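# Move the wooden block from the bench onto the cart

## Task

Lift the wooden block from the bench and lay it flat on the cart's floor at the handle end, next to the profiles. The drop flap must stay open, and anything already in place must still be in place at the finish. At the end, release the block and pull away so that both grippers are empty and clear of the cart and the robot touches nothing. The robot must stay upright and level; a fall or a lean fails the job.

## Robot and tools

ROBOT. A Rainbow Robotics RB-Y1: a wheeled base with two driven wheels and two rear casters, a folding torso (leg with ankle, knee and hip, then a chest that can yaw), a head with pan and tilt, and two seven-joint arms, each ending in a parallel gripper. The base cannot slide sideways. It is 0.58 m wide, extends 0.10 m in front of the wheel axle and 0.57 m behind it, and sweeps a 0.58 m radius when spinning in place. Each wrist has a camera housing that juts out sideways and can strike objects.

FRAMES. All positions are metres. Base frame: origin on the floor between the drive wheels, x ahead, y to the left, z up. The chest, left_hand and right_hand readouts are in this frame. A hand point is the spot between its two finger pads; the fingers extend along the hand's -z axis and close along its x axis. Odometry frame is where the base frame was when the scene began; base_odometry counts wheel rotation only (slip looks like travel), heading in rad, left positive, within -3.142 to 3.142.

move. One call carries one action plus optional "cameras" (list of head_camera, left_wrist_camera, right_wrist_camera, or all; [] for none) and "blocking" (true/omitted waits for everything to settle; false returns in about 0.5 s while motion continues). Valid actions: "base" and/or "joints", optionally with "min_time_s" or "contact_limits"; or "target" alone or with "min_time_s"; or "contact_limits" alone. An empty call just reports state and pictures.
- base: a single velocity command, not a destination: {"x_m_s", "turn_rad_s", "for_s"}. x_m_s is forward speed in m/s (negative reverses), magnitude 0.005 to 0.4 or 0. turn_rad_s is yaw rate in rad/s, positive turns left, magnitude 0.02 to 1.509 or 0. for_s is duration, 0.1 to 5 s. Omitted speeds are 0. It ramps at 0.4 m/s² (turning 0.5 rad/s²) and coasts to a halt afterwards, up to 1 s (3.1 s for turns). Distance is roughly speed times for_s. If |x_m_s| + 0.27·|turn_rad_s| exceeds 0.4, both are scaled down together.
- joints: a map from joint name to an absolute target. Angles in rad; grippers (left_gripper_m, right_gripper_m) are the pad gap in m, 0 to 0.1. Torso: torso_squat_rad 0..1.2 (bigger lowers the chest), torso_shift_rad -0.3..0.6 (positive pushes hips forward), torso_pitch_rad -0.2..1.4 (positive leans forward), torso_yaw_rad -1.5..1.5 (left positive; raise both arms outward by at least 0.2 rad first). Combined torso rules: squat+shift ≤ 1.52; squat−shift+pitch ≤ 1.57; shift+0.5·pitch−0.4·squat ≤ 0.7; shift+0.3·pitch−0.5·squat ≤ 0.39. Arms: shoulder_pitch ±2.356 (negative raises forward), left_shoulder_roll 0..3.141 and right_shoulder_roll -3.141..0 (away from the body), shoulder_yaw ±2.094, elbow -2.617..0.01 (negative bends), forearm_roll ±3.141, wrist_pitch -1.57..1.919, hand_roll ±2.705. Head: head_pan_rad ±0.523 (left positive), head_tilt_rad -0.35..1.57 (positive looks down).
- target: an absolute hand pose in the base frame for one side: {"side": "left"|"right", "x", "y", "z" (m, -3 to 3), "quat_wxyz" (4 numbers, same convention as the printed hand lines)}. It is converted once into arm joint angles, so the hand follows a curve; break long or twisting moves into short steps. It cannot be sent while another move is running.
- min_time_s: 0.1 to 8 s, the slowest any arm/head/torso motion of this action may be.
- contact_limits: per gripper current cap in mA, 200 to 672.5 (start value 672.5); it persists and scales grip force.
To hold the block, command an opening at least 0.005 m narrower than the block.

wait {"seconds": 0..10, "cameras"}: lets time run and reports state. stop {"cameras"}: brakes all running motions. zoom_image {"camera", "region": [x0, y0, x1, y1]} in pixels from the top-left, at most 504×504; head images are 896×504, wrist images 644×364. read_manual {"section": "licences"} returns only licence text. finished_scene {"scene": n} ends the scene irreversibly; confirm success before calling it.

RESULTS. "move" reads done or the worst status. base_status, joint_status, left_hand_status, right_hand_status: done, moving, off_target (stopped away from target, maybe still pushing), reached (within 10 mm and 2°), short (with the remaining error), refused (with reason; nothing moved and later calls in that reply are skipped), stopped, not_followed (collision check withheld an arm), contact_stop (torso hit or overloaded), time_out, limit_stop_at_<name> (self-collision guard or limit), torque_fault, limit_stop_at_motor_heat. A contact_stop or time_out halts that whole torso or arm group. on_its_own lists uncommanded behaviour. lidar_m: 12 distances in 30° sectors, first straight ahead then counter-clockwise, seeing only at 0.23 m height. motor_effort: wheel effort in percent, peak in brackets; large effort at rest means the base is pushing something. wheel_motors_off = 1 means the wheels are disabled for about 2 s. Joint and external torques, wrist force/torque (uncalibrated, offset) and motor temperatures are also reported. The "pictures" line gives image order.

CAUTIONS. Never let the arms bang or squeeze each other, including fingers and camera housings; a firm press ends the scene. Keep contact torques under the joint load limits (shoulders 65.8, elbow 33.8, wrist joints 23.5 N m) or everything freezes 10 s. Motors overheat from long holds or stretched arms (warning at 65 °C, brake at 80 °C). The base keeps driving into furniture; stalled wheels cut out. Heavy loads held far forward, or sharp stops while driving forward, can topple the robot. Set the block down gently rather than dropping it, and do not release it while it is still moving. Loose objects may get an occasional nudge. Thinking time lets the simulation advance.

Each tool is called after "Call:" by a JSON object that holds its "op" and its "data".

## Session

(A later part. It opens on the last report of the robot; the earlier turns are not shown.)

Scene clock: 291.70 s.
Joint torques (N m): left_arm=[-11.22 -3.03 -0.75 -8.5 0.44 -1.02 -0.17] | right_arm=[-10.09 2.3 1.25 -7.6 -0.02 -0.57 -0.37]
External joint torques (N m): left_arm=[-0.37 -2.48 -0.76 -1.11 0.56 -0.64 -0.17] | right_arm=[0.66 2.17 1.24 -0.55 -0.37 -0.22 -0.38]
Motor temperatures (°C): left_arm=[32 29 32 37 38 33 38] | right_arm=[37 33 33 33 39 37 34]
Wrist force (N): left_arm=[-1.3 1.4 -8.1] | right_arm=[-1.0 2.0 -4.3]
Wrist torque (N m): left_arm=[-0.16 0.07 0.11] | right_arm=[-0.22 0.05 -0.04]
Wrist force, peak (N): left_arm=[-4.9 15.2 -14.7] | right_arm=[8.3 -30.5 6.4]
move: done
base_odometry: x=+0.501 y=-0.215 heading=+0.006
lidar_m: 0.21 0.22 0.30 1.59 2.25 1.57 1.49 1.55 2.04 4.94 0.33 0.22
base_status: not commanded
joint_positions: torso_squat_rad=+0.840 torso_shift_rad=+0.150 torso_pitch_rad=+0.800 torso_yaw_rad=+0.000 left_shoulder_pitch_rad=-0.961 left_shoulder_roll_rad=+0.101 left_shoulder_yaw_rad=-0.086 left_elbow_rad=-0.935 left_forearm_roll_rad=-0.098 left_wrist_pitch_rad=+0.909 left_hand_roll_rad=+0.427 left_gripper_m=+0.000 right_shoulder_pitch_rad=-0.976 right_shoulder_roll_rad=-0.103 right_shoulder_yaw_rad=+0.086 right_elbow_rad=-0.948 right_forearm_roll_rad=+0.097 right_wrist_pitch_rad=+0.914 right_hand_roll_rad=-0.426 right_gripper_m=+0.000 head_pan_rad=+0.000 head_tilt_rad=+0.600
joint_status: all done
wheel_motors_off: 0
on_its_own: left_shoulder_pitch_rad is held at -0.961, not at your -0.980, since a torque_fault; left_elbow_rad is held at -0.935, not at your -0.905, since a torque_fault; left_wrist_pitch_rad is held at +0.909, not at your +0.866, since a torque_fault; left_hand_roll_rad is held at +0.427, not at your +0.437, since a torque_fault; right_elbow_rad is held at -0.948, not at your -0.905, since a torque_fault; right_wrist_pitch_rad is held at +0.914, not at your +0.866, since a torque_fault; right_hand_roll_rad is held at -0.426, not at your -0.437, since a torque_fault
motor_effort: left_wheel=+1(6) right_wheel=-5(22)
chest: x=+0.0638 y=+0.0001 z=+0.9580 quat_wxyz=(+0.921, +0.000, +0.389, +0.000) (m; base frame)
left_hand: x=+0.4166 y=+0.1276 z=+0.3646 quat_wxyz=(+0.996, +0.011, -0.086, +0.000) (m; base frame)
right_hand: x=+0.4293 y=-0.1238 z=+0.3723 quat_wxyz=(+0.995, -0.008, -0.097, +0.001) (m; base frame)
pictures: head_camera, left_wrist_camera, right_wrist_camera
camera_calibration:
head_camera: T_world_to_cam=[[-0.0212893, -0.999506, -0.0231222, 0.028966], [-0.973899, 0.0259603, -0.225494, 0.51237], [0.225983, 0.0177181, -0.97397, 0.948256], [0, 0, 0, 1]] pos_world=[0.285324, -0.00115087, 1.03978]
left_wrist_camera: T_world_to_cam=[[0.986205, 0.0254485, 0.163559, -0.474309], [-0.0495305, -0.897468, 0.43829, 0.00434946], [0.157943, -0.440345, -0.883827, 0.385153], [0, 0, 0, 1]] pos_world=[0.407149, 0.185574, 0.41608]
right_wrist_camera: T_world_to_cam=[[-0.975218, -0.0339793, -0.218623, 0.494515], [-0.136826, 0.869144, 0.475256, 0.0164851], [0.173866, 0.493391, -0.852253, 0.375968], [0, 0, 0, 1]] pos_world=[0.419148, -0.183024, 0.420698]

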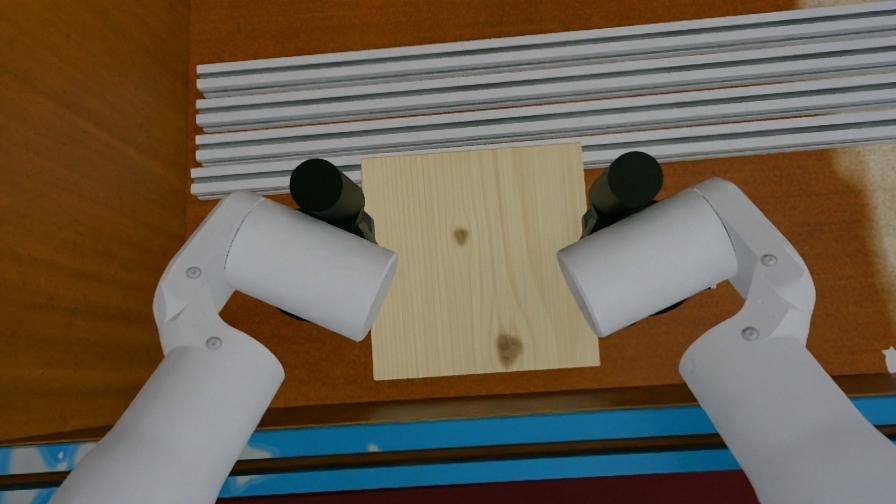

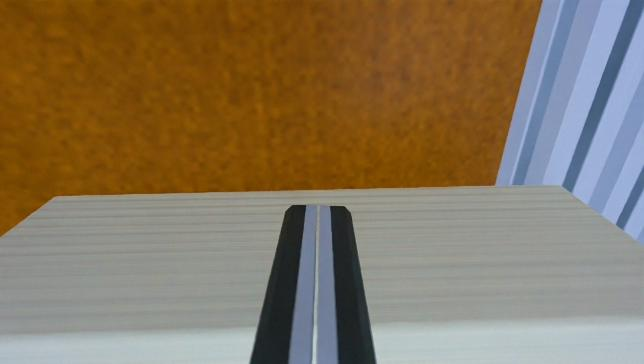

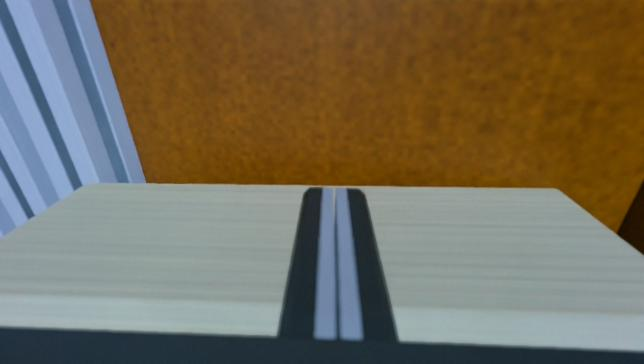

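Call:
{"op": "move", "data": {"target": {"side":"left","x":0.43,"y":0.15,"z":0.36,"quat_wxyz":[0.995,0,-0.0998,0]}, "min_time_s": 1, "cameras": []}}

Call:
{"op": "move", "data": {"target": {"side":"right","x":0.43,"y":-0.15,"z":0.36,"quat_wxyz":[0.995,0,-0.0998,0]}, "min_time_s": 1, "cameras": ["head_camera"]}}

Call:
{"op": "move", "data": {"target": {"side":"left","x":0.43,"y":0.145,"z":0.345,"quat_wxyz":[0.995,0,-0.0998,0]}, "cameras": []}}

Call:
{"op": "move", "data": {"target": {"side":"right","x":0.43,"y":-0.145,"z":0.345,"quat_wxyz":[0.995,0,-0.0998,0]}}}

Scene clock: 303.20 s.
Joint torques (N m): left_arm=[-10.87 0.64 2.03 -6.14 0.14 -0.97 -0.24] | right_arm=[-9.9 2.4 1.11 -7.62 -0.04 -0.53 -0.31]
External joint torques (N m): left_arm=[0.14 -0.21 1.67 1.15 0.22 -0.51 -0.23] | right_arm=[0.84 2.26 1.1 -0.57 -0.39 -0.18 -0.32]
Motor temperatures (°C): left_arm=[32 29 32 37 37 33 38] | right_arm=[36 32 32 33 38 37 34]
Wrist force (N): left_arm=[-1.4 -0.6 -7.5] | right_arm=[-0.9 1.8 -4.1]
Wrist torque (N m): left_arm=[-0.07 -0.05 0.09] | right_arm=[-0.22 0.07 -0.08]
Wrist force, peak (N): left_arm=[-1.3 0.0 -9.1] | right_arm=[-0.7 2.4 -4.9]
move: done
base_odometry: x=+0.501 y=-0.215 heading=+0.006
lidar_m: 0.22 0.23 0.31 1.59 2.27 1.59 1.49 1.55 2.04 4.92 0.33 0.24
base_status: not commanded
joint_positions: torso_squat_rad=+0.840 torso_shift_rad=+0.150 torso_pitch_rad=+0.800 torso_yaw_rad=+0.000 left_shoulder_pitch_rad=-0.972 left_shoulder_roll_rad=+0.148 left_shoulder_yaw_rad=-0.056 left_elbow_rad=-0.895 left_forearm_roll_rad=-0.024 left_wrist_pitch_rad=+0.841 left_hand_roll_rad=+0.358 left_gripper_m=+0.000 right_shoulder_pitch_rad=-0.976 right_shoulder_roll_rad=-0.103 right_shoulder_yaw_rad=+0.086 right_elbow_rad=-0.948 right_forearm_roll_rad=+0.097 right_wrist_pitch_rad=+0.914 right_hand_roll_rad=-0.426 right_gripper_m=+0.000 head_pan_rad=+0.000 head_tilt_rad=+0.600
joint_status: all done
wheel_motors_off: 0
on_its_own: right_elbow_rad is held at -0.948, not at your -0.905, since a torque_fault; right_wrist_pitch_rad is held at +0.914, not at your +0.866, since a torque_fault; right_hand_roll_rad is held at -0.426, not at your -0.437, since a torque_fault
motor_effort: left_wheel=+2(2) right_wheel=-7(8)
chest: x=+0.0638 y=+0.0001 z=+0.9580 quat_wxyz=(+0.921, +0.000, +0.389, +0.000) (m; base frame)
left_hand: x=+0.4298 y=+0.1499 z=+0.3604 quat_wxyz=(+0.995, +0.000, -0.100, +0.000) (m; base frame)
left_hand_status: reached (checked arc, planned for 1.0 s): 0 mm and 0.0 deg off.
right_hand: x=+0.4292 y=-0.1238 z=+0.3723 quat_wxyz=(+0.995, -0.008, -0.097, +0.001) (m; base frame)
pictures: none
No camera images: "cameras" was empty.

Scene clock: 304.53 s.
Joint torques (N m): left_arm=[-10.93 0.47 2.15 -6.14 0.12 -1.02 -0.34] | right_arm=[-9.01 -1.85 -2.44 -6.63 -0.02 -0.5 0.24]
External joint torques (N m): left_arm=[0.08 -0.38 1.79 1.15 0.21 -0.56 -0.33] | right_arm=[1.44 -0.68 -2.14 0.14 -0.32 -0.11 0.23]
Motor temperatures (°C): left_arm=[32 29 32 37 37 33 38] | right_arm=[36 32 32 33 38 37 34]
Wrist force (N): left_arm=[-1.2 -0.8 -8.2] | right_arm=[-1.1 2.0 -4.1]
Wrist torque (N m): left_arm=[-0.06 0.04 0.11] | right_arm=[-0.27 0.05 -0.08]
Wrist force, peak (N): left_arm=[-1.0 -1.0 -8.2] | right_arm=[-1.6 2.1 -4.9]
move: done
base_odometry: x=+0.501 y=-0.215 heading=+0.006
lidar_m: 0.22 0.23 0.32 1.59 2.26 1.59 1.49 1.56 2.05 4.93 0.35 0.23
base_status: not commanded
joint_positions: torso_squat_rad=+0.840 torso_shift_rad=+0.150 torso_pitch_rad=+0.800 torso_yaw_rad=+0.000 left_shoulder_pitch_rad=-0.972 left_shoulder_roll_rad=+0.148 left_shoulder_yaw_rad=-0.056 left_elbow_rad=-0.895 left_forearm_roll_rad=-0.024 left_wrist_pitch_rad=+0.841 left_hand_roll_rad=+0.358 left_gripper_m=+0.000 right_shoulder_pitch_rad=-0.971 right_shoulder_roll_rad=-0.149 right_shoulder_yaw_rad=+0.056 right_elbow_rad=-0.896 right_forearm_roll_rad=+0.024 right_wrist_pitch_rad=+0.841 right_hand_roll_rad=-0.358 right_gripper_m=+0.000 head_pan_rad=+0.000 head_tilt_rad=+0.600
joint_status: all done
wheel_motors_off: 0
motor_effort: left_wheel=+1(2) right_wheel=-7(8)
chest: x=+0.0638 y=+0.0001 z=+0.9580 quat_wxyz=(+0.921, +0.000, +0.389, +0.000) (m; base frame)
left_hand: x=+0.4298 y=+0.1499 z=+0.3604 quat_wxyz=(+0.995, +0.000, -0.100, +0.000) (m; base frame)
right_hand: x=+0.4299 y=-0.1497 z=+0.3606 quat_wxyz=(+0.995, +0.000, -0.100, +0.000) (m; base frame)
right_hand_status: reached (checked arc, planned for 1.0 s): 1 mm and 0.1 deg off.
pictures: head_camera
camera_calibration:
head_camera: T_world_to_cam=[[-0.0212855, -0.999506, -0.0231214, 0.0289641], [-0.973899, 0.0259565, -0.225494, 0.512371], [0.225983, 0.0177182, -0.97397, 0.948256], [0, 0, 0, 1]] pos_world=[0.285324, -0.00115088, 1.03978]

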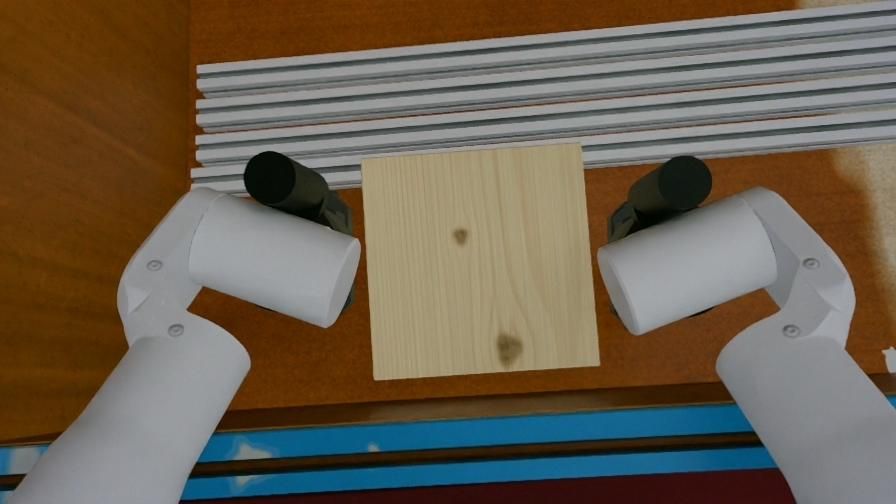

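Scene clock: 305.33 s.
Joint torques (N m): left_arm=[-10.36 0.05 1.35 -6.18 -0.23 -0.49 0.11] | right_arm=[-9.89 -0.91 -2.04 -7.01 0.04 -0.43 0.11]
External joint torques (N m): left_arm=[1.29 -0.76 1.09 0.46 -0.15 -0.04 0.12] | right_arm=[0.57 0.26 -1.74 -0.24 -0.26 -0.04 0.1]
Motor temperatures (°C): left_arm=[32 29 32 37 37 33 38] | right_arm=[36 32 32 32 38 37 34]
Wrist force (N): left_arm=[-1.5 -0.3 -7.8] | right_arm=[-0.6 2.3 -4.5]
Wrist torque (N m): left_arm=[-0.13 0.00 0.10] | right_arm=[-0.27 0.10 -0.05]
Wrist force, peak (N): left_arm=[-2.5 -0.9 -8.3] | right_arm=[-1.3 2.6 -4.5]
move: done
base_odometry: x=+0.501 y=-0.215 heading=+0.006
lidar_m: 0.21 0.22 0.31 1.59 2.26 1.58 1.49 1.56 2.06 4.91 0.35 0.24
base_status: not commanded
joint_positions: torso_squat_rad=+0.840 torso_shift_rad=+0.150 torso_pitch_rad=+0.800 torso_yaw_rad=+0.000 left_shoulder_pitch_rad=-1.048 left_shoulder_roll_rad=+0.139 left_shoulder_yaw_rad=-0.056 left_elbow_rad=-0.713 left_forearm_roll_rad=-0.034 left_wrist_pitch_rad=+0.734 left_hand_roll_rad=+0.382 left_gripper_m=+0.000 right_shoulder_pitch_rad=-0.971 right_shoulder_roll_rad=-0.149 right_shoulder_yaw_rad=+0.056 right_elbow_rad=-0.896 right_forearm_roll_rad=+0.024 right_wrist_pitch_rad=+0.841 right_hand_roll_rad=-0.358 right_gripper_m=+0.000 head_pan_rad=+0.000 head_tilt_rad=+0.600
joint_status: all done
wheel_motors_off: 0
motor_effort: left_wheel=+2(3) right_wheel=-2(6)
chest: x=+0.0638 y=+0.0001 z=+0.9580 quat_wxyz=(+0.921, +0.000, +0.389, +0.000) (m; base frame)
left_hand: x=+0.4301 y=+0.1449 z=+0.3452 quat_wxyz=(+0.995, +0.000, -0.100, +0.000) (m; base frame)
left_hand_status: reached (checked arc, planned for 0.5 s): 0 mm and 0.0 deg off.
right_hand: x=+0.4299 y=-0.1499 z=+0.3606 quat_wxyz=(+0.995, +0.000, -0.100, +0.000) (m; base frame)
pictures: none
No camera images: "cameras" was empty.

Scene clock: 306.17 s.
Joint torques (N m): left_arm=[-10.59 -0.09 1.49 -6.25 -0.15 -0.52 0.05] | right_arm=[-12.11 -0.37 -1.83 -6.17 0.28 -0.19 -0.09]
External joint torques (N m): left_arm=[1.06 -0.91 1.22 0.4 -0.07 -0.07 0.06] | right_arm=[-0.97 0.75 -1.64 -0.02 0 0.2 -0.1]
Motor temperatures (°C): left_arm=[32 29 32 37 37 33 38] | right_arm=[36 32 32 32 38 37 34]
Wrist force (N): left_arm=[-1.5 -0.9 -8.0] | right_arm=[-0.6 2.3 -4.6]
Wrist torque (N m): left_arm=[-0.01 -0.02 0.10] | right_arm=[-0.29 0.12 -0.06]
Wrist force, peak (N): left_arm=[-1.8 -0.5 -8.2] | right_arm=[-1.9 3.3 -5.1]
move: done
base_odometry: x=+0.501 y=-0.215 heading=+0.006
lidar_m: 0.22 0.23 0.32 1.59 2.26 1.57 1.50 1.55 2.04 4.93 0.35 0.24
base_status: not commanded
joint_positions: torso_squat_rad=+0.840 torso_shift_rad=+0.150 torso_pitch_rad=+0.800 torso_yaw_rad=+0.000 left_shoulder_pitch_rad=-1.048 left_shoulder_roll_rad=+0.139 left_shoulder_yaw_rad=-0.056 left_elbow_rad=-0.713 left_forearm_roll_rad=-0.034 left_wrist_pitch_rad=+0.734 left_hand_roll_rad=+0.382 left_gripper_m=+0.000 right_shoulder_pitch_rad=-1.048 right_shoulder_roll_rad=-0.140 right_shoulder_yaw_rad=+0.056 right_elbow_rad=-0.712 right_forearm_roll_rad=+0.033 right_wrist_pitch_rad=+0.733 right_hand_roll_rad=-0.382 right_gripper_m=+0.000 head_pan_rad=+0.000 head_tilt_rad=+0.600
joint_status: all done
wheel_motors_off: 0
motor_effort: left_wheel=+3(3) right_wheel=-3(4)
chest: x=+0.0638 y=+0.0001 z=+0.9580 quat_wxyz=(+0.921, +0.000, +0.389, +0.000) (m; base frame)
left_hand: x=+0.4301 y=+0.1449 z=+0.3452 quat_wxyz=(+0.995, +0.000, -0.100, +0.000) (m; base frame)
right_hand: x=+0.4298 y=-0.1450 z=+0.3451 quat_wxyz=(+0.995, +0.000, -0.100, +0.000) (m; base frame)
right_hand_status: reached (checked arc, planned for 0.5 s): 0 mm and 0.0 deg off.
pictures: head_camera, left_wrist_camera, right_wrist_camera
camera_calibration:
head_camera: T_world_to_cam=[[-0.0213641, -0.999501, -0.0232463, 0.0290189], [-0.973871, 0.0260633, -0.225603, 0.512501], [0.226097, 0.0178191, -0.973942, 0.948293], [0, 0, 0, 1]] pos_world=[0.285324, -0.00125082, 1.03988]
left_wrist_camera: T_world_to_cam=[[0.981339, 0.0266354, 0.190433, -0.492235], [-0.0643161, -0.887851, 0.455614, 0.0280939], [0.181212, -0.45936, -0.869569, 0.361383], [0, 0, 0, 1]] pos_world=[0.419369, 0.204059, 0.395185]
right_wrist_camera: T_world_to_cam=[[-0.974082, -0.029273, -0.224294, 0.490604], [-0.138457, 0.861284, 0.488895, 0.0428514], [0.17887, 0.507279, -0.843015, 0.359754], [0, 0, 0, 1]] pos_world=[0.419472, -0.205042, 0.392368]

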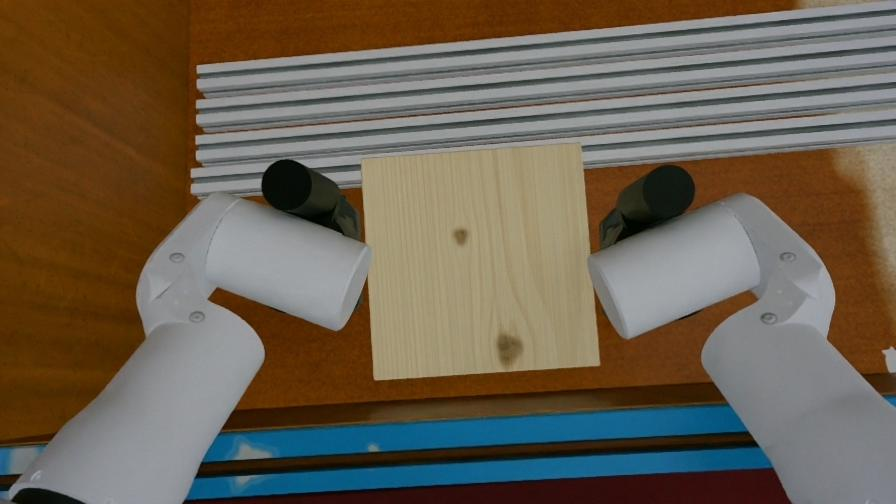

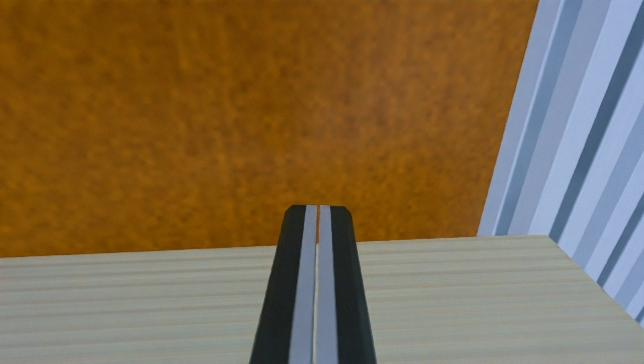

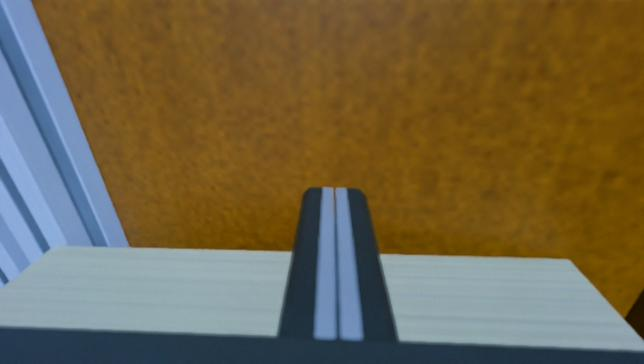

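Call:
{"op": "move", "data": {"joints": {"left_shoulder_pitch_rad":-1.085,"left_shoulder_roll_rad":0.092,"left_shoulder_yaw_rad":-0.077,"left_elbow_rad":-0.666,"left_forearm_roll_rad":-0.094,"left_wrist_pitch_rad":0.729,"left_hand_roll_rad":0.446,"right_shoulder_pitch_rad":-1.085,"right_shoulder_roll_rad":-0.092,"right_shoulder_yaw_rad":0.077,"right_elbow_rad":-0.666,"right_forearm_roll_rad":0.094,"right_wrist_pitch_rad":0.729,"right_hand_roll_rad":-0.446}, "min_time_s": 1.5, "cameras": ["head_camera"]}}

Call:
{"op": "move", "data": {"joints": {"torso_squat_rad":0.76}, "min_time_s": 1.5}}

Scene clock: 310.67 s.
Joint torques (N m): left_arm=[-20.03 -38.72 -9.89 -11.15 7.67 -5.84 -0.2] | right_arm=[-23.69 37.63 7.84 -12.32 -7.07 -5.5 -0.55]
External joint torques (N m): left_arm=[-7.96 -38.57 -9.94 -4.59 7.77 -5.41 -0.19] | right_arm=[-12.13 37.79 7.81 -6.25 -7.37 -5.14 -0.56]
Motor temperatures (°C): left_arm=[31 29 32 37 37 33 38] | right_arm=[36 32 32 32 38 37 34]
Wrist force (N): left_arm=[1.8 58.8 5.1] | right_arm=[-1.6 -52.4 7.3]
Wrist torque (N m): left_arm=[-1.11 -0.06 0.47] | right_arm=[0.93 0.13 0.27]
Wrist force, peak (N): left_arm=[1.8 59.5 5.3] | right_arm=[-2.0 -53.4 7.7]
move: done
base_odometry: x=+0.501 y=-0.215 heading=+0.006
lidar_m: 0.22 0.23 0.31 1.58 2.26 1.59 1.50 1.55 2.04 4.93 0.35 0.23
base_status: not commanded
joint_positions: torso_squat_rad=+0.840 torso_shift_rad=+0.150 torso_pitch_rad=+0.799 torso_yaw_rad=+0.000 left_shoulder_pitch_rad=-1.083 left_shoulder_roll_rad=+0.101 left_shoulder_yaw_rad=-0.074 left_elbow_rad=-0.665 left_forearm_roll_rad=-0.096 left_wrist_pitch_rad=+0.730 left_hand_roll_rad=+0.446 left_gripper_m=+0.000 right_shoulder_pitch_rad=-1.082 right_shoulder_roll_rad=-0.101 right_shoulder_yaw_rad=+0.075 right_elbow_rad=-0.664 right_forearm_roll_rad=+0.096 right_wrist_pitch_rad=+0.730 right_hand_roll_rad=-0.446 right_gripper_m=+0.000 head_pan_rad=+0.000 head_tilt_rad=+0.600
joint_status: all done
wheel_motors_off: 0
motor_effort: left_wheel=+3(3) right_wheel=-5(6)
chest: x=+0.0635 y=+0.0001 z=+0.9582 quat_wxyz=(+0.921, +0.000, +0.389, +0.000) (m; base frame)
left_hand: x=+0.4285 y=+0.1236 z=+0.3461 quat_wxyz=(+0.995, +0.005, -0.099, -0.005) (m; base frame)
right_hand: x=+0.4279 y=-0.1235 z=+0.3457 quat_wxyz=(+0.995, -0.005, -0.099, +0.005) (m; base frame)
pictures: head_camera
camera_calibration:
head_camera: T_world_to_cam=[[-0.0212468, -0.999504, -0.0232397, 0.0289765], [-0.973691, 0.0259619, -0.22639, 0.512944], [0.226881, 0.0178182, -0.97376, 0.94826], [0, 0, 0, 1]] pos_world=[0.284922, -0.00125112, 1.04018]

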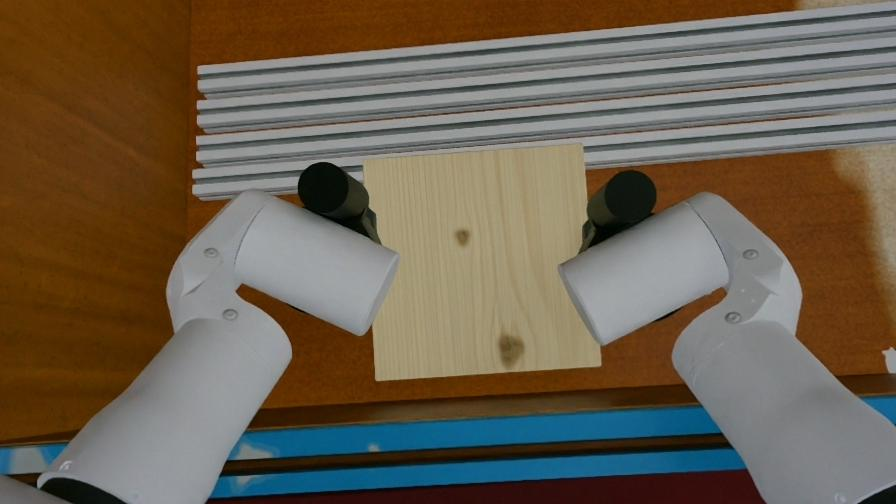

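Scene clock: 312.47 s.
Joint torques (N m): left_arm=[-20.29 -36.59 -9.29 -13.26 7.54 -5.19 -0.13] | right_arm=[-28.83 36.2 7.26 -19.19 -6.86 -6.72 -0.66]
External joint torques (N m): left_arm=[-8.26 -36.4 -9.33 -6.72 7.65 -4.76 -0.12] | right_arm=[-17.34 36.34 7.22 -13.15 -7.16 -6.37 -0.67]
Motor temperatures (°C): left_arm=[32 29 32 37 37 33 38] | right_arm=[36 32 32 32 38 37 34]
Wrist force (N): left_arm=[3.2 51.2 -16.2] | right_arm=[-9.1 -49.3 -15.4]
Wrist torque (N m): left_arm=[-0.68 0.08 0.36] | right_arm=[0.54 -0.09 0.35]
Wrist force, peak (N): left_arm=[2.3 58.8 3.2] | right_arm=[-9.5 -49.8 -16.3]
move: done
base_odometry: x=+0.501 y=-0.215 heading=+0.006
lidar_m: 0.22 0.23 0.30 1.59 2.26 1.59 1.50 1.56 2.05 4.94 0.35 0.23
base_status: not commanded
joint_positions: torso_squat_rad=+0.760 torso_shift_rad=+0.150 torso_pitch_rad=+0.801 torso_yaw_rad=+0.000 left_shoulder_pitch_rad=-1.083 left_shoulder_roll_rad=+0.101 left_shoulder_yaw_rad=-0.075 left_elbow_rad=-0.664 left_forearm_roll_rad=-0.096 left_wrist_pitch_rad=+0.730 left_hand_roll_rad=+0.446 left_gripper_m=+0.000 right_shoulder_pitch_rad=-1.081 right_shoulder_roll_rad=-0.101 right_shoulder_yaw_rad=+0.075 right_elbow_rad=-0.663 right_forearm_roll_rad=+0.096 right_wrist_pitch_rad=+0.731 right_hand_roll_rad=-0.446 right_gripper_m=+0.000 head_pan_rad=+0.000 head_tilt_rad=+0.600
joint_status: all done
wheel_motors_off: 0
motor_effort: left_wheel=+3(3) right_wheel=-1(5)
chest: x=+0.0701 y=+0.0001 z=+0.9976 quat_wxyz=(+0.921, +0.000, +0.390, +0.000) (m; base frame)
left_hand: x=+0.4339 y=+0.1232 z=+0.3847 quat_wxyz=(+0.995, +0.004, -0.098, -0.005) (m; base frame)
right_hand: x=+0.4319 y=-0.1238 z=+0.3837 quat_wxyz=(+0.995, -0.005, -0.096, +0.005) (m; base frame)
pictures: head_camera, left_wrist_camera, right_wrist_camera
camera_calibration:
head_camera: T_world_to_cam=[[-0.0212827, -0.999504, -0.023208, 0.0300017], [-0.974036, 0.0259624, -0.224899, 0.526793], [0.22539, 0.017819, -0.974106, 0.985529], [0, 0, 0, 1]] pos_world=[0.291625, -0.00125112, 1.07918]
left_wrist_camera: T_world_to_cam=[[0.982226, 0.0159595, 0.187023, -0.500632], [-0.070675, -0.891605, 0.447264, -0.00247902], [0.173888, -0.452532, -0.87463, 0.389351], [0, 0, 0, 1]] pos_world=[0.423855, 0.181973, 0.435276]
right_wrist_camera: T_world_to_cam=[[-0.975327, -0.0407018, -0.21698, 0.49825], [-0.142975, 0.865344, 0.480352, 0.0117038], [0.168211, 0.499523, -0.849813, 0.387507], [0, 0, 0, 1]] pos_world=[0.422448, -0.183416, 0.431796]

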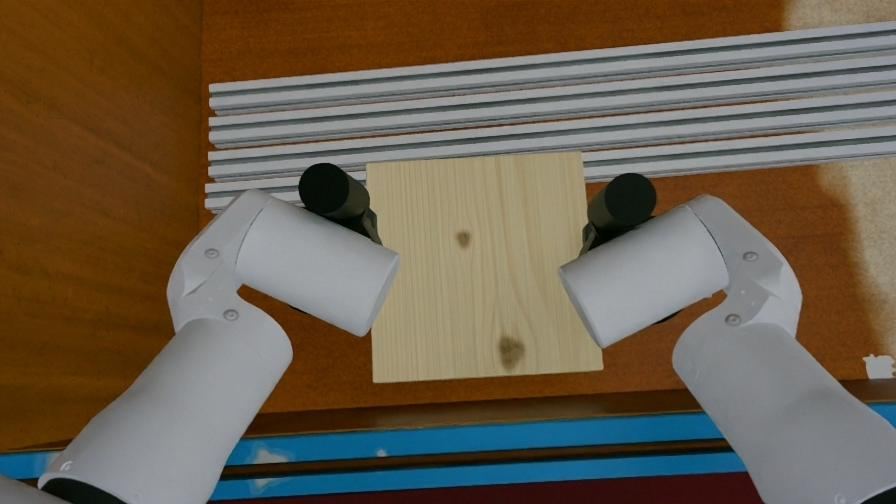

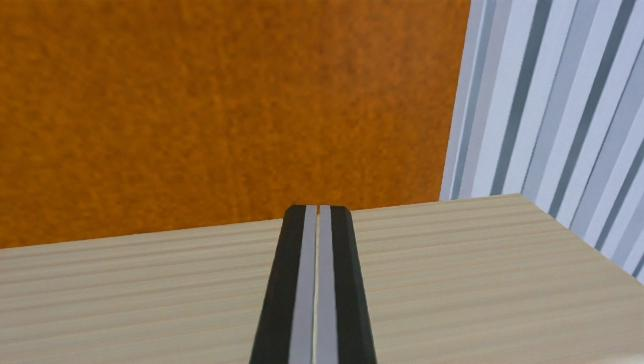

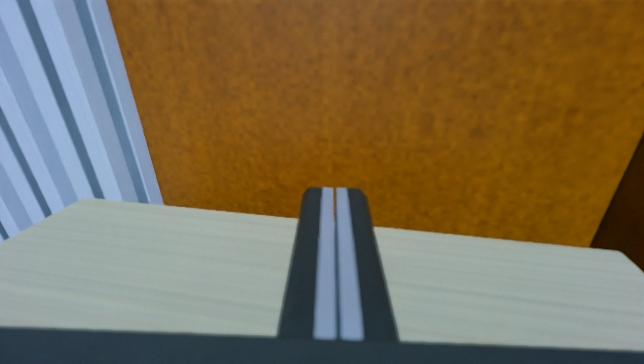

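Call:
{"op": "move", "data": {"base": {"x_m_s":-0.05,"for_s":0.54}, "cameras": ["head_camera","left_wrist_camera"]}}

Call:
{"op": "move", "data": {"joints": {"torso_squat_rad":0.82}, "min_time_s": 1.5}}

Scene clock: 315.43 s.
Joint torques (N m): left_arm=[-21.17 -36.07 -9.26 -13.71 7.49 -4.94 -0.18] | right_arm=[-29.98 35.65 7.27 -19.58 -6.84 -6.76 -0.53]
External joint torques (N m): left_arm=[-9.14 -35.88 -9.3 -7.17 7.59 -4.52 -0.17] | right_arm=[-18.5 35.79 7.24 -13.54 -7.14 -6.41 -0.54]
Motor temperatures (°C): left_arm=[32 29 32 37 37 33 38] | right_arm=[36 32 32 33 38 37 34]
Wrist force (N): left_arm=[3.5 51.4 -16.8] | right_arm=[-9.3 -49.7 -16.1]
Wrist torque (N m): left_arm=[-0.63 0.11 0.34] | right_arm=[0.61 -0.13 0.35]
Wrist force, peak (N): left_arm=[3.8 52.2 -16.8] | right_arm=[-9.5 -49.5 -17.0]
move: done
base_odometry: x=+0.474 y=-0.216 heading=+0.006
lidar_m: 0.24 0.25 0.35 1.60 2.22 1.56 1.47 1.53 2.01 4.86 0.37 0.27
base_status: done (sent for 0.53 of 0.53 s)
joint_positions: torso_squat_rad=+0.760 torso_shift_rad=+0.150 torso_pitch_rad=+0.801 torso_yaw_rad=+0.000 left_shoulder_pitch_rad=-1.082 left_shoulder_roll_rad=+0.101 left_shoulder_yaw_rad=-0.075 left_elbow_rad=-0.664 left_forearm_roll_rad=-0.096 left_wrist_pitch_rad=+0.730 left_hand_roll_rad=+0.446 left_gripper_m=+0.000 right_shoulder_pitch_rad=-1.080 right_shoulder_roll_rad=-0.101 right_shoulder_yaw_rad=+0.075 right_elbow_rad=-0.663 right_forearm_roll_rad=+0.096 right_wrist_pitch_rad=+0.731 right_hand_roll_rad=-0.446 right_gripper_m=+0.000 head_pan_rad=+0.000 head_tilt_rad=+0.600
joint_status: not commanded
wheel_motors_off: 0
motor_effort: left_wheel=+1(21) right_wheel=+1(23)
chest: x=+0.0700 y=+0.0001 z=+0.9976 quat_wxyz=(+0.921, +0.000, +0.390, +0.000) (m; base frame)
left_hand: x=+0.4337 y=+0.1232 z=+0.3847 quat_wxyz=(+0.995, +0.004, -0.098, -0.005) (m; base frame)
right_hand: x=+0.4317 y=-0.1239 z=+0.3837 quat_wxyz=(+0.995, -0.005, -0.096, +0.005) (m; base frame)
pictures: head_camera, left_wrist_camera
camera_calibration:
head_camera: T_world_to_cam=[[-0.0212801, -0.999504, -0.0232093, 0.0300047], [-0.974014, 0.025962, -0.224995, 0.526911], [0.225486, 0.0178183, -0.974084, 0.985575], [0, 0, 0, 1]] pos_world=[0.291625, -0.00125112, 1.07928]
left_wrist_camera: T_world_to_cam=[[0.982254, 0.0159917, 0.186875, -0.500389], [-0.0705887, -0.891581, 0.447326, -0.00256139], [0.173767, -0.452579, -0.87463, 0.389445], [0, 0, 0, 1]] pos_world=[0.423655, 0.181973, 0.435276]

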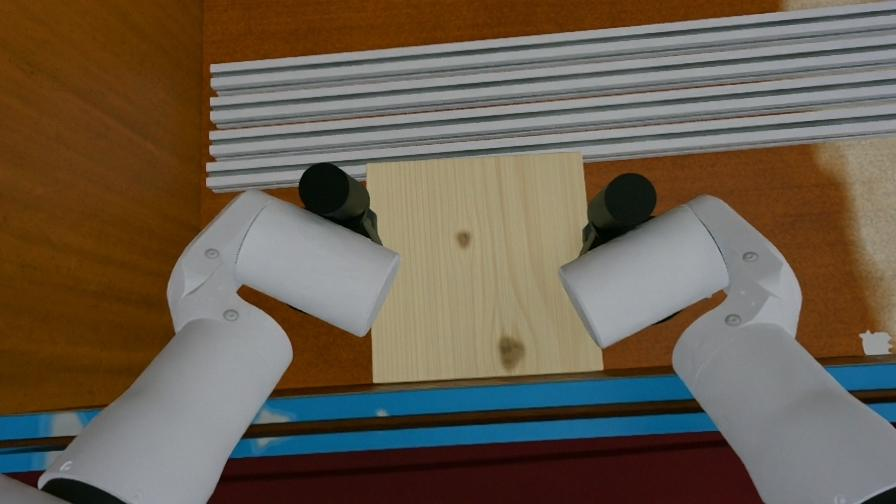

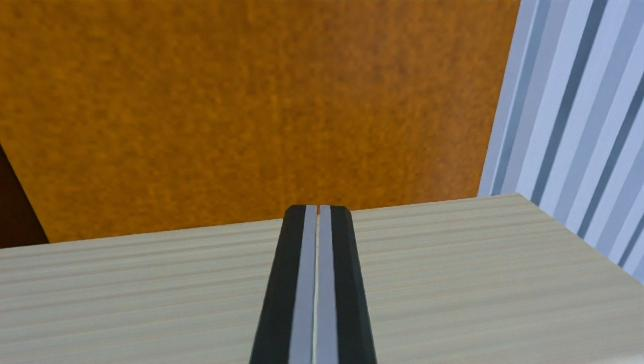

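Scene clock: 317.23 s.
Joint torques (N m): left_arm=[-18.1 -37.79 -9.17 -12.15 7.68 -4.07 -0.21] | right_arm=[-25.19 37.16 7.26 -15.62 -7.33 -4.96 -0.6]
External joint torques (N m): left_arm=[-6.03 -37.62 -9.22 -5.6 7.79 -3.64 -0.2] | right_arm=[-13.66 37.31 7.23 -9.56 -7.63 -4.61 -0.61]
Motor temperatures (°C): left_arm=[32 29 32 37 37 33 38] | right_arm=[36 32 32 33 38 37 34]
Wrist force (N): left_arm=[10.8 53.7 -14.3] | right_arm=[2.4 -52.4 -14.0]
Wrist torque (N m): left_arm=[-0.65 0.17 0.54] | right_arm=[0.67 0.09 0.21]
Wrist force, peak (N): left_arm=[10.5 54.9 -15.1] | right_arm=[2.4 -52.4 -14.0]
move: done
base_odometry: x=+0.474 y=-0.216 heading=+0.006
lidar_m: 0.24 0.25 0.35 1.59 2.22 1.55 1.46 1.52 2.01 4.83 0.37 0.26
base_status: not commanded
joint_positions: torso_squat_rad=+0.820 torso_shift_rad=+0.150 torso_pitch_rad=+0.800 torso_yaw_rad=+0.000 left_shoulder_pitch_rad=-1.083 left_shoulder_roll_rad=+0.101 left_shoulder_yaw_rad=-0.075 left_elbow_rad=-0.665 left_forearm_roll_rad=-0.096 left_wrist_pitch_rad=+0.730 left_hand_roll_rad=+0.446 left_gripper_m=+0.000 right_shoulder_pitch_rad=-1.082 right_shoulder_roll_rad=-0.101 right_shoulder_yaw_rad=+0.075 right_elbow_rad=-0.664 right_forearm_roll_rad=+0.096 right_wrist_pitch_rad=+0.730 right_hand_roll_rad=-0.446 right_gripper_m=+0.000 head_pan_rad=+0.000 head_tilt_rad=+0.600
joint_status: all done
wheel_motors_off: 0
motor_effort: left_wheel=-1(2) right_wheel=-2(4)
chest: x=+0.0654 y=+0.0001 z=+0.9683 quat_wxyz=(+0.921, +0.000, +0.389, +0.000) (m; base frame)
left_hand: x=+0.4302 y=+0.1233 z=+0.3559 quat_wxyz=(+0.995, +0.004, -0.099, -0.005) (m; base frame)
right_hand: x=+0.4287 y=-0.1236 z=+0.3552 quat_wxyz=(+0.995, -0.005, -0.098, +0.005) (m; base frame)
pictures: head_camera, left_wrist_camera, right_wrist_camera
camera_calibration:
head_camera: T_world_to_cam=[[-0.0212665, -0.999504, -0.0232253, 0.0292398], [-0.973872, 0.0259635, -0.225607, 0.516365], [0.226098, 0.0178206, -0.973941, 0.957865], [0, 0, 0, 1]] pos_world=[0.286924, -0.00125112, 1.05008]
left_wrist_camera: T_world_to_cam=[[0.981876, 0.0158943, 0.188859, -0.4922], [-0.0715663, -0.891611, 0.447111, 0.0105794], [0.175495, -0.452523, -0.874314, 0.363998], [0, 0, 0, 1]] pos_world=[0.420156, 0.181973, 0.406475]
right_wrist_camera: T_world_to_cam=[[-0.974672, -0.0408245, -0.219884, 0.489623], [-0.144594, 0.865092, 0.480321, 0.0254313], [0.170611, 0.499949, -0.849083, 0.362443], [0, 0, 0, 1]] pos_world=[0.419062, -0.183215, 0.403189]

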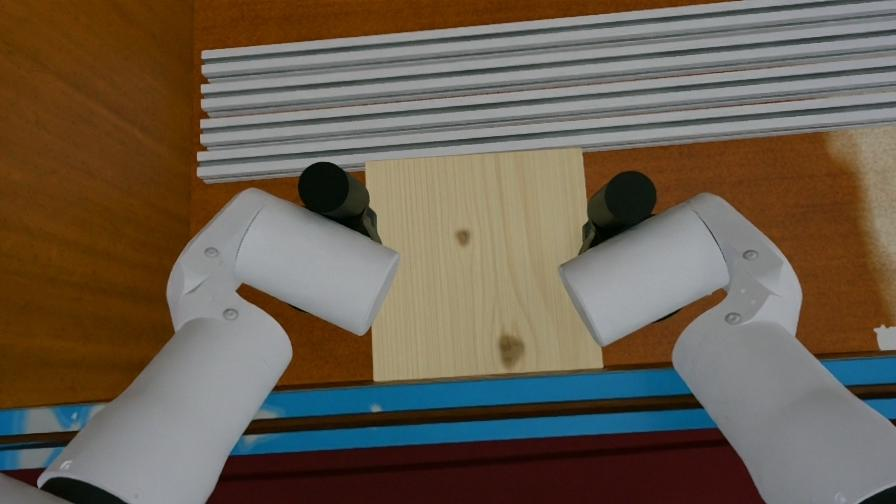

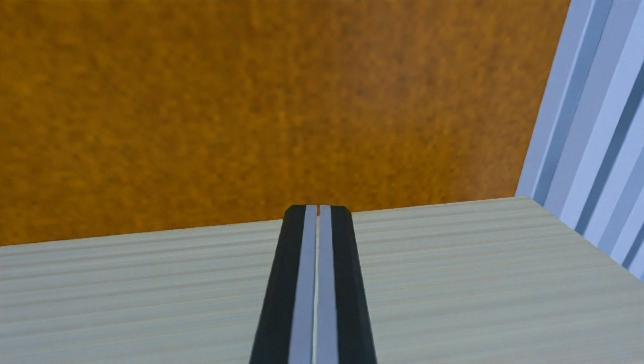

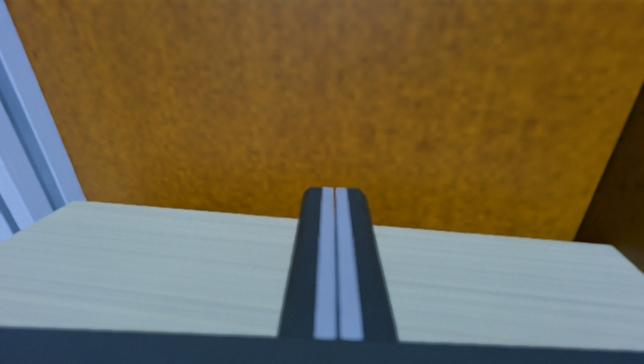

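Call:
{"op": "move", "data": {"joints": {"torso_squat_rad":0.795}, "min_time_s": 1, "cameras": []}}

Call:
{"op": "move", "data": {"base": {"x_m_s":0.05,"for_s":0.16}, "cameras": []}}

Call:
{"op": "move", "data": {"joints": {"torso_squat_rad":0.835}, "min_time_s": 1.5}}

Scene clock: 322.03 s.
Joint torques (N m): left_arm=[-19.98 -36.84 -9.19 -12.88 7.58 -4.73 -0.22] | right_arm=[-27.92 36.98 7.06 -18.5 -7.06 -6.38 -0.51]
External joint torques (N m): left_arm=[-7.95 -36.65 -9.23 -6.35 7.68 -4.3 -0.21] | right_arm=[-16.42 37.12 7.02 -12.45 -7.36 -6.02 -0.52]
Motor temperatures (°C): left_arm=[32 30 32 37 37 33 38] | right_arm=[36 33 32 33 38 37 34]
Wrist force (N): left_arm=[3.6 51.6 -16.9] | right_arm=[-7.5 -49.2 -16.9]
Wrist torque (N m): left_arm=[-0.67 0.12 0.39] | right_arm=[0.54 -0.07 0.35]
Wrist force, peak (N): left_arm=[10.2 55.3 -14.8] | right_arm=[2.2 -51.6 -20.6]
move: done
base_odometry: x=+0.474 y=-0.216 heading=+0.006
lidar_m: 0.24 0.26 0.34 1.61 2.22 1.56 1.47 1.53 2.03 4.82 0.38 0.26
base_status: not commanded
joint_positions: torso_squat_rad=+0.795 torso_shift_rad=+0.150 torso_pitch_rad=+0.801 torso_yaw_rad=+0.000 left_shoulder_pitch_rad=-1.083 left_shoulder_roll_rad=+0.101 left_shoulder_yaw_rad=-0.075 left_elbow_rad=-0.664 left_forearm_roll_rad=-0.096 left_wrist_pitch_rad=+0.730 left_hand_roll_rad=+0.446 left_gripper_m=+0.000 right_shoulder_pitch_rad=-1.081 right_shoulder_roll_rad=-0.101 right_shoulder_yaw_rad=+0.075 right_elbow_rad=-0.663 right_forearm_roll_rad=+0.096 right_wrist_pitch_rad=+0.731 right_hand_roll_rad=-0.446 right_gripper_m=+0.000 head_pan_rad=+0.000 head_tilt_rad=+0.600
joint_status: all done
wheel_motors_off: 0
motor_effort: left_wheel=+0(2) right_wheel=-3(5)
chest: x=+0.0675 y=+0.0001 z=+0.9806 quat_wxyz=(+0.921, +0.000, +0.390, +0.000) (m; base frame)
left_hand: x=+0.4314 y=+0.1232 z=+0.3678 quat_wxyz=(+0.995, +0.004, -0.098, -0.005) (m; base frame)
right_hand: x=+0.4296 y=-0.1239 z=+0.3668 quat_wxyz=(+0.995, -0.005, -0.097, +0.005) (m; base frame)
pictures: none
No camera images: "cameras" was empty.

Scene clock: 322.60 s.
Joint torques (N m): left_arm=[-20.04 -36.25 -8.85 -13.43 7.5 -4.75 -0.13] | right_arm=[-29.4 36.04 6.78 -19.28 -6.93 -6.63 -0.62]
External joint torques (N m): left_arm=[-8.01 -36.05 -8.89 -6.9 7.61 -4.33 -0.12] | right_arm=[-17.92 36.17 6.75 -13.24 -7.23 -6.28 -0.63]
Motor temperatures (°C): left_arm=[32 30 32 37 37 33 38] | right_arm=[36 33 32 33 38 37 34]
Wrist force (N): left_arm=[3.5 51.4 -16.6] | right_arm=[-9.3 -49.3 -16.7]
Wrist torque (N m): left_arm=[-0.68 0.19 0.31] | right_arm=[0.59 -0.13 0.36]
Wrist force, peak (N): left_arm=[3.8 52.0 -15.7] | right_arm=[-9.0 -50.0 -16.1]
move: done
base_odometry: x=+0.482 y=-0.216 heading=+0.006
lidar_m: 0.23 0.23 0.33 1.59 2.24 1.57 1.48 1.53 2.02 4.86 0.37 0.25
base_status: done (sent for 0.17 of 0.17 s)
joint_positions: torso_squat_rad=+0.795 torso_shift_rad=+0.150 torso_pitch_rad=+0.801 torso_yaw_rad=+0.000 left_shoulder_pitch_rad=-1.083 left_shoulder_roll_rad=+0.101 left_shoulder_yaw_rad=-0.075 left_elbow_rad=-0.664 left_forearm_roll_rad=-0.096 left_wrist_pitch_rad=+0.730 left_hand_roll_rad=+0.446 left_gripper_m=+0.000 right_shoulder_pitch_rad=-1.080 right_shoulder_roll_rad=-0.101 right_shoulder_yaw_rad=+0.075 right_elbow_rad=-0.663 right_forearm_roll_rad=+0.096 right_wrist_pitch_rad=+0.731 right_hand_roll_rad=-0.446 right_gripper_m=+0.000 head_pan_rad=+0.000 head_tilt_rad=+0.600
joint_status: not commanded
wheel_motors_off: 0
motor_effort: left_wheel=-1(24) right_wheel=-2(23)
chest: x=+0.0675 y=+0.0001 z=+0.9806 quat_wxyz=(+0.921, +0.000, +0.390, +0.000) (m; base frame)
left_hand: x=+0.4313 y=+0.1232 z=+0.3677 quat_wxyz=(+0.995, +0.004, -0.098, -0.005) (m; base frame)
right_hand: x=+0.4292 y=-0.1239 z=+0.3667 quat_wxyz=(+0.995, -0.005, -0.096, +0.005) (m; base frame)
pictures: none
No camera images: "cameras" was empty.

Scene clock: 324.40 s.
Joint torques (N m): left_arm=[-20.6 -36.08 -9.49 -13.37 7.54 -4.77 -0.24] | right_arm=[-29.57 36.03 6.81 -19.33 -6.9 -6.8 -0.59]
External joint torques (N m): left_arm=[-8.57 -35.89 -9.53 -6.83 7.64 -4.34 -0.23] | right_arm=[-18.09 36.17 6.78 -13.29 -7.2 -6.45 -0.6]
Motor temperatures (°C): left_arm=[32 30 32 37 37 33 38] | right_arm=[36 33 32 33 38 37 34]
Wrist force (N): left_arm=[4.1 52.1 -16.4] | right_arm=[-9.4 -49.9 -15.8]
Wrist torque (N m): left_arm=[-0.76 0.22 0.32] | right_arm=[0.57 -0.13 0.36]
Wrist force, peak (N): left_arm=[4.1 52.1 -16.4] | right_arm=[-9.4 -49.9 -15.8]
move: done
base_odometry: x=+0.482 y=-0.216 heading=+0.006
lidar_m: 0.23 0.24 0.34 1.61 2.22 1.56 1.48 1.54 2.02 4.86 0.38 0.25
base_status: not commanded
joint_positions: torso_squat_rad=+0.835 torso_shift_rad=+0.150 torso_pitch_rad=+0.800 torso_yaw_rad=+0.000 left_shoulder_pitch_rad=-1.083 left_shoulder_roll_rad=+0.101 left_shoulder_yaw_rad=-0.075 left_elbow_rad=-0.664 left_forearm_roll_rad=-0.096 left_wrist_pitch_rad=+0.730 left_hand_roll_rad=+0.446 left_gripper_m=+0.000 right_shoulder_pitch_rad=-1.080 right_shoulder_roll_rad=-0.101 right_shoulder_yaw_rad=+0.075 right_elbow_rad=-0.663 right_forearm_roll_rad=+0.096 right_wrist_pitch_rad=+0.731 right_hand_roll_rad=-0.446 right_gripper_m=+0.000 head_pan_rad=+0.000 head_tilt_rad=+0.600
joint_status: all done
wheel_motors_off: 0
motor_effort: left_wheel=+0(1) right_wheel=-1(3)
chest: x=+0.0643 y=+0.0001 z=+0.9606 quat_wxyz=(+0.921, +0.000, +0.390, +0.000) (m; base frame)
left_hand: x=+0.4283 y=+0.1232 z=+0.3478 quat_wxyz=(+0.995, +0.004, -0.098, -0.005) (m; base frame)
right_hand: x=+0.4263 y=-0.1239 z=+0.3468 quat_wxyz=(+0.995, -0.005, -0.096, +0.005) (m; base frame)
pictures: head_camera, left_wrist_camera, right_wrist_camera
camera_calibration:
head_camera: T_world_to_cam=[[-0.0212721, -0.999504, -0.0232152, 0.0290285], [-0.973965, 0.0259594, -0.225206, 0.51324], [0.225697, 0.0178202, -0.974035, 0.950707], [0, 0, 0, 1]] pos_world=[0.285924, -0.00125113, 1.04228]
left_wrist_camera: T_world_to_cam=[[0.982158, 0.0159294, 0.187383, -0.48832], [-0.0708843, -0.891558, 0.447326, 0.013639], [0.174189, -0.452627, -0.874521, 0.357766], [0, 0, 0, 1]] pos_world=[0.418255, 0.181873, 0.398276]
right_wrist_camera: T_world_to_cam=[[-0.975292, -0.0406263, -0.217153, 0.484731], [-0.142978, 0.865401, 0.480249, 0.0287146], [0.168413, 0.499431, -0.849827, 0.356926], [0, 0, 0, 1]] pos_world=[0.416749, -0.183417, 0.394796]

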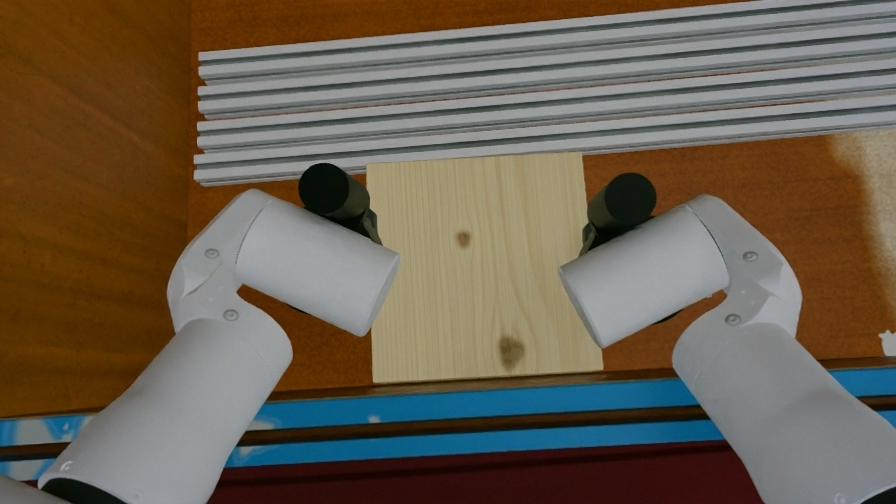

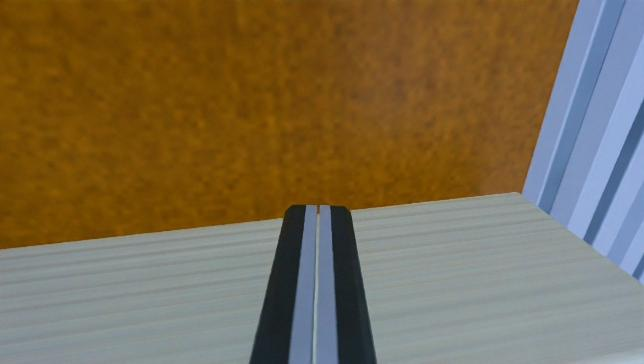

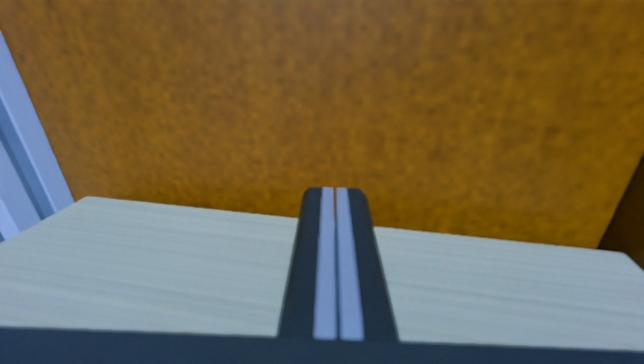

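Call:
{"op": "move", "data": {"joints": {"torso_squat_rad":0.86}, "min_time_s": 1.5}}

Scene clock: 327.33 s.
Joint torques (N m): left_arm=[-22.97 -39.97 -9.13 -15.16 8.03 -5.68 -0.24] | right_arm=[3.03 47.42 7.24 -4.26 -7.76 -7.44 -0.45]
External joint torques (N m): left_arm=[-10.89 -39.81 -9.17 -8.61 8.14 -5.25 -0.22] | right_arm=[14.79 47.68 7.23 1.88 -8.07 -7.07 -0.46]
Motor temperatures (°C): left_arm=[32 30 32 37 37 33 38] | right_arm=[36 33 32 33 38 38 34]
Wrist force (N): left_arm=[2.2 56.4 -17.2] | right_arm=[-8.5 -55.2 -14.9]
Wrist torque (N m): left_arm=[-0.62 0.07 0.53] | right_arm=[0.68 -0.12 0.42]
Wrist force, peak (N): left_arm=[2.7 61.0 -18.6] | right_arm=[-9.6 -58.3 -15.5]
move: done
base_odometry: x=+0.483 y=-0.216 heading=+0.006
lidar_m: 0.23 0.24 0.32 1.60 2.22 1.56 1.48 1.54 2.03 4.87 0.35 0.24
base_status: not commanded
joint_positions: torso_squat_rad=+0.860 torso_shift_rad=+0.150 torso_pitch_rad=+0.798 torso_yaw_rad=+0.000 left_shoulder_pitch_rad=-1.082 left_shoulder_roll_rad=+0.102 left_shoulder_yaw_rad=-0.075 left_elbow_rad=-0.664 left_forearm_roll_rad=-0.096 left_wrist_pitch_rad=+0.730 left_hand_roll_rad=+0.446 left_gripper_m=+0.000 right_shoulder_pitch_rad=-1.089 right_shoulder_roll_rad=-0.104 right_shoulder_yaw_rad=+0.075 right_elbow_rad=-0.667 right_forearm_roll_rad=+0.096 right_wrist_pitch_rad=+0.731 right_hand_roll_rad=-0.446 right_gripper_m=+0.000 head_pan_rad=+0.000 head_tilt_rad=+0.600
joint_status: all done
wheel_motors_off: 0
motor_effort: left_wheel=-6(7) right_wheel=-17(19)
chest: x=+0.0617 y=+0.0003 z=+0.9481 quat_wxyz=(+0.921, +0.000, +0.389, +0.000) (m; base frame)
left_hand: x=+0.4266 y=+0.1240 z=+0.3357 quat_wxyz=(+0.995, +0.005, -0.099, -0.005) (m; base frame)
right_hand: x=+0.4319 y=-0.1234 z=+0.3386 quat_wxyz=(+0.995, -0.005, -0.103, +0.006) (m; base frame)
pictures: head_camera, left_wrist_camera, right_wrist_camera
camera_calibration:
head_camera: T_world_to_cam=[[-0.0210578, -0.999523, -0.0226115, 0.0284057], [-0.973461, 0.0256533, -0.22741, 0.509826], [0.227881, 0.0172227, -0.973537, 0.938528], [0, 0, 0, 1]] pos_world=[0.283021, -0.000850538, 1.03027]
left_wrist_camera: T_world_to_cam=[[0.981904, 0.0163255, 0.188673, -0.484782], [-0.0709785, -0.89193, 0.446569, 0.0199935], [0.175573, -0.451879, -0.874631, 0.347275], [0, 0, 0, 1]] pos_world=[0.416457, 0.182673, 0.386274]
right_wrist_camera: T_world_to_cam=[[-0.972044, -0.0421854, -0.230979, 0.491593], [-0.151171, 0.865156, 0.478176, 0.0372629], [0.17966, 0.499725, -0.847347, 0.343229], [0, 0, 0, 1]] pos_world=[0.421819, -0.18302, 0.386563]

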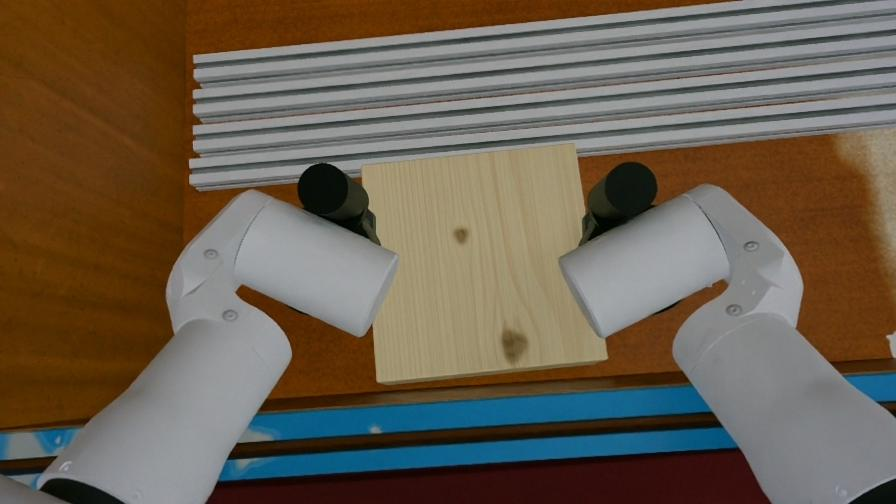

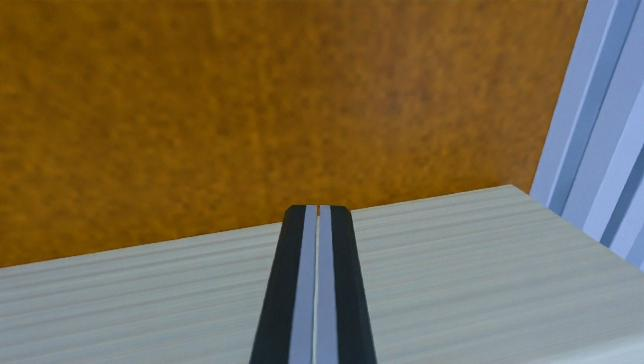

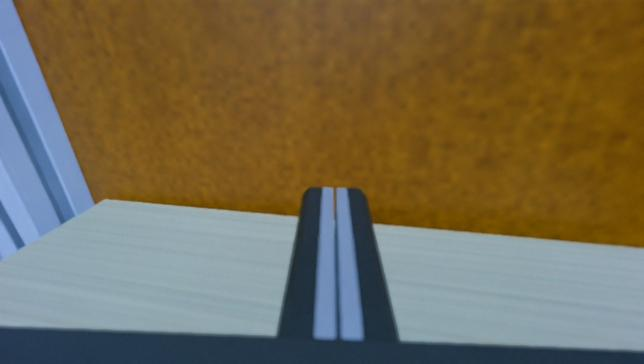

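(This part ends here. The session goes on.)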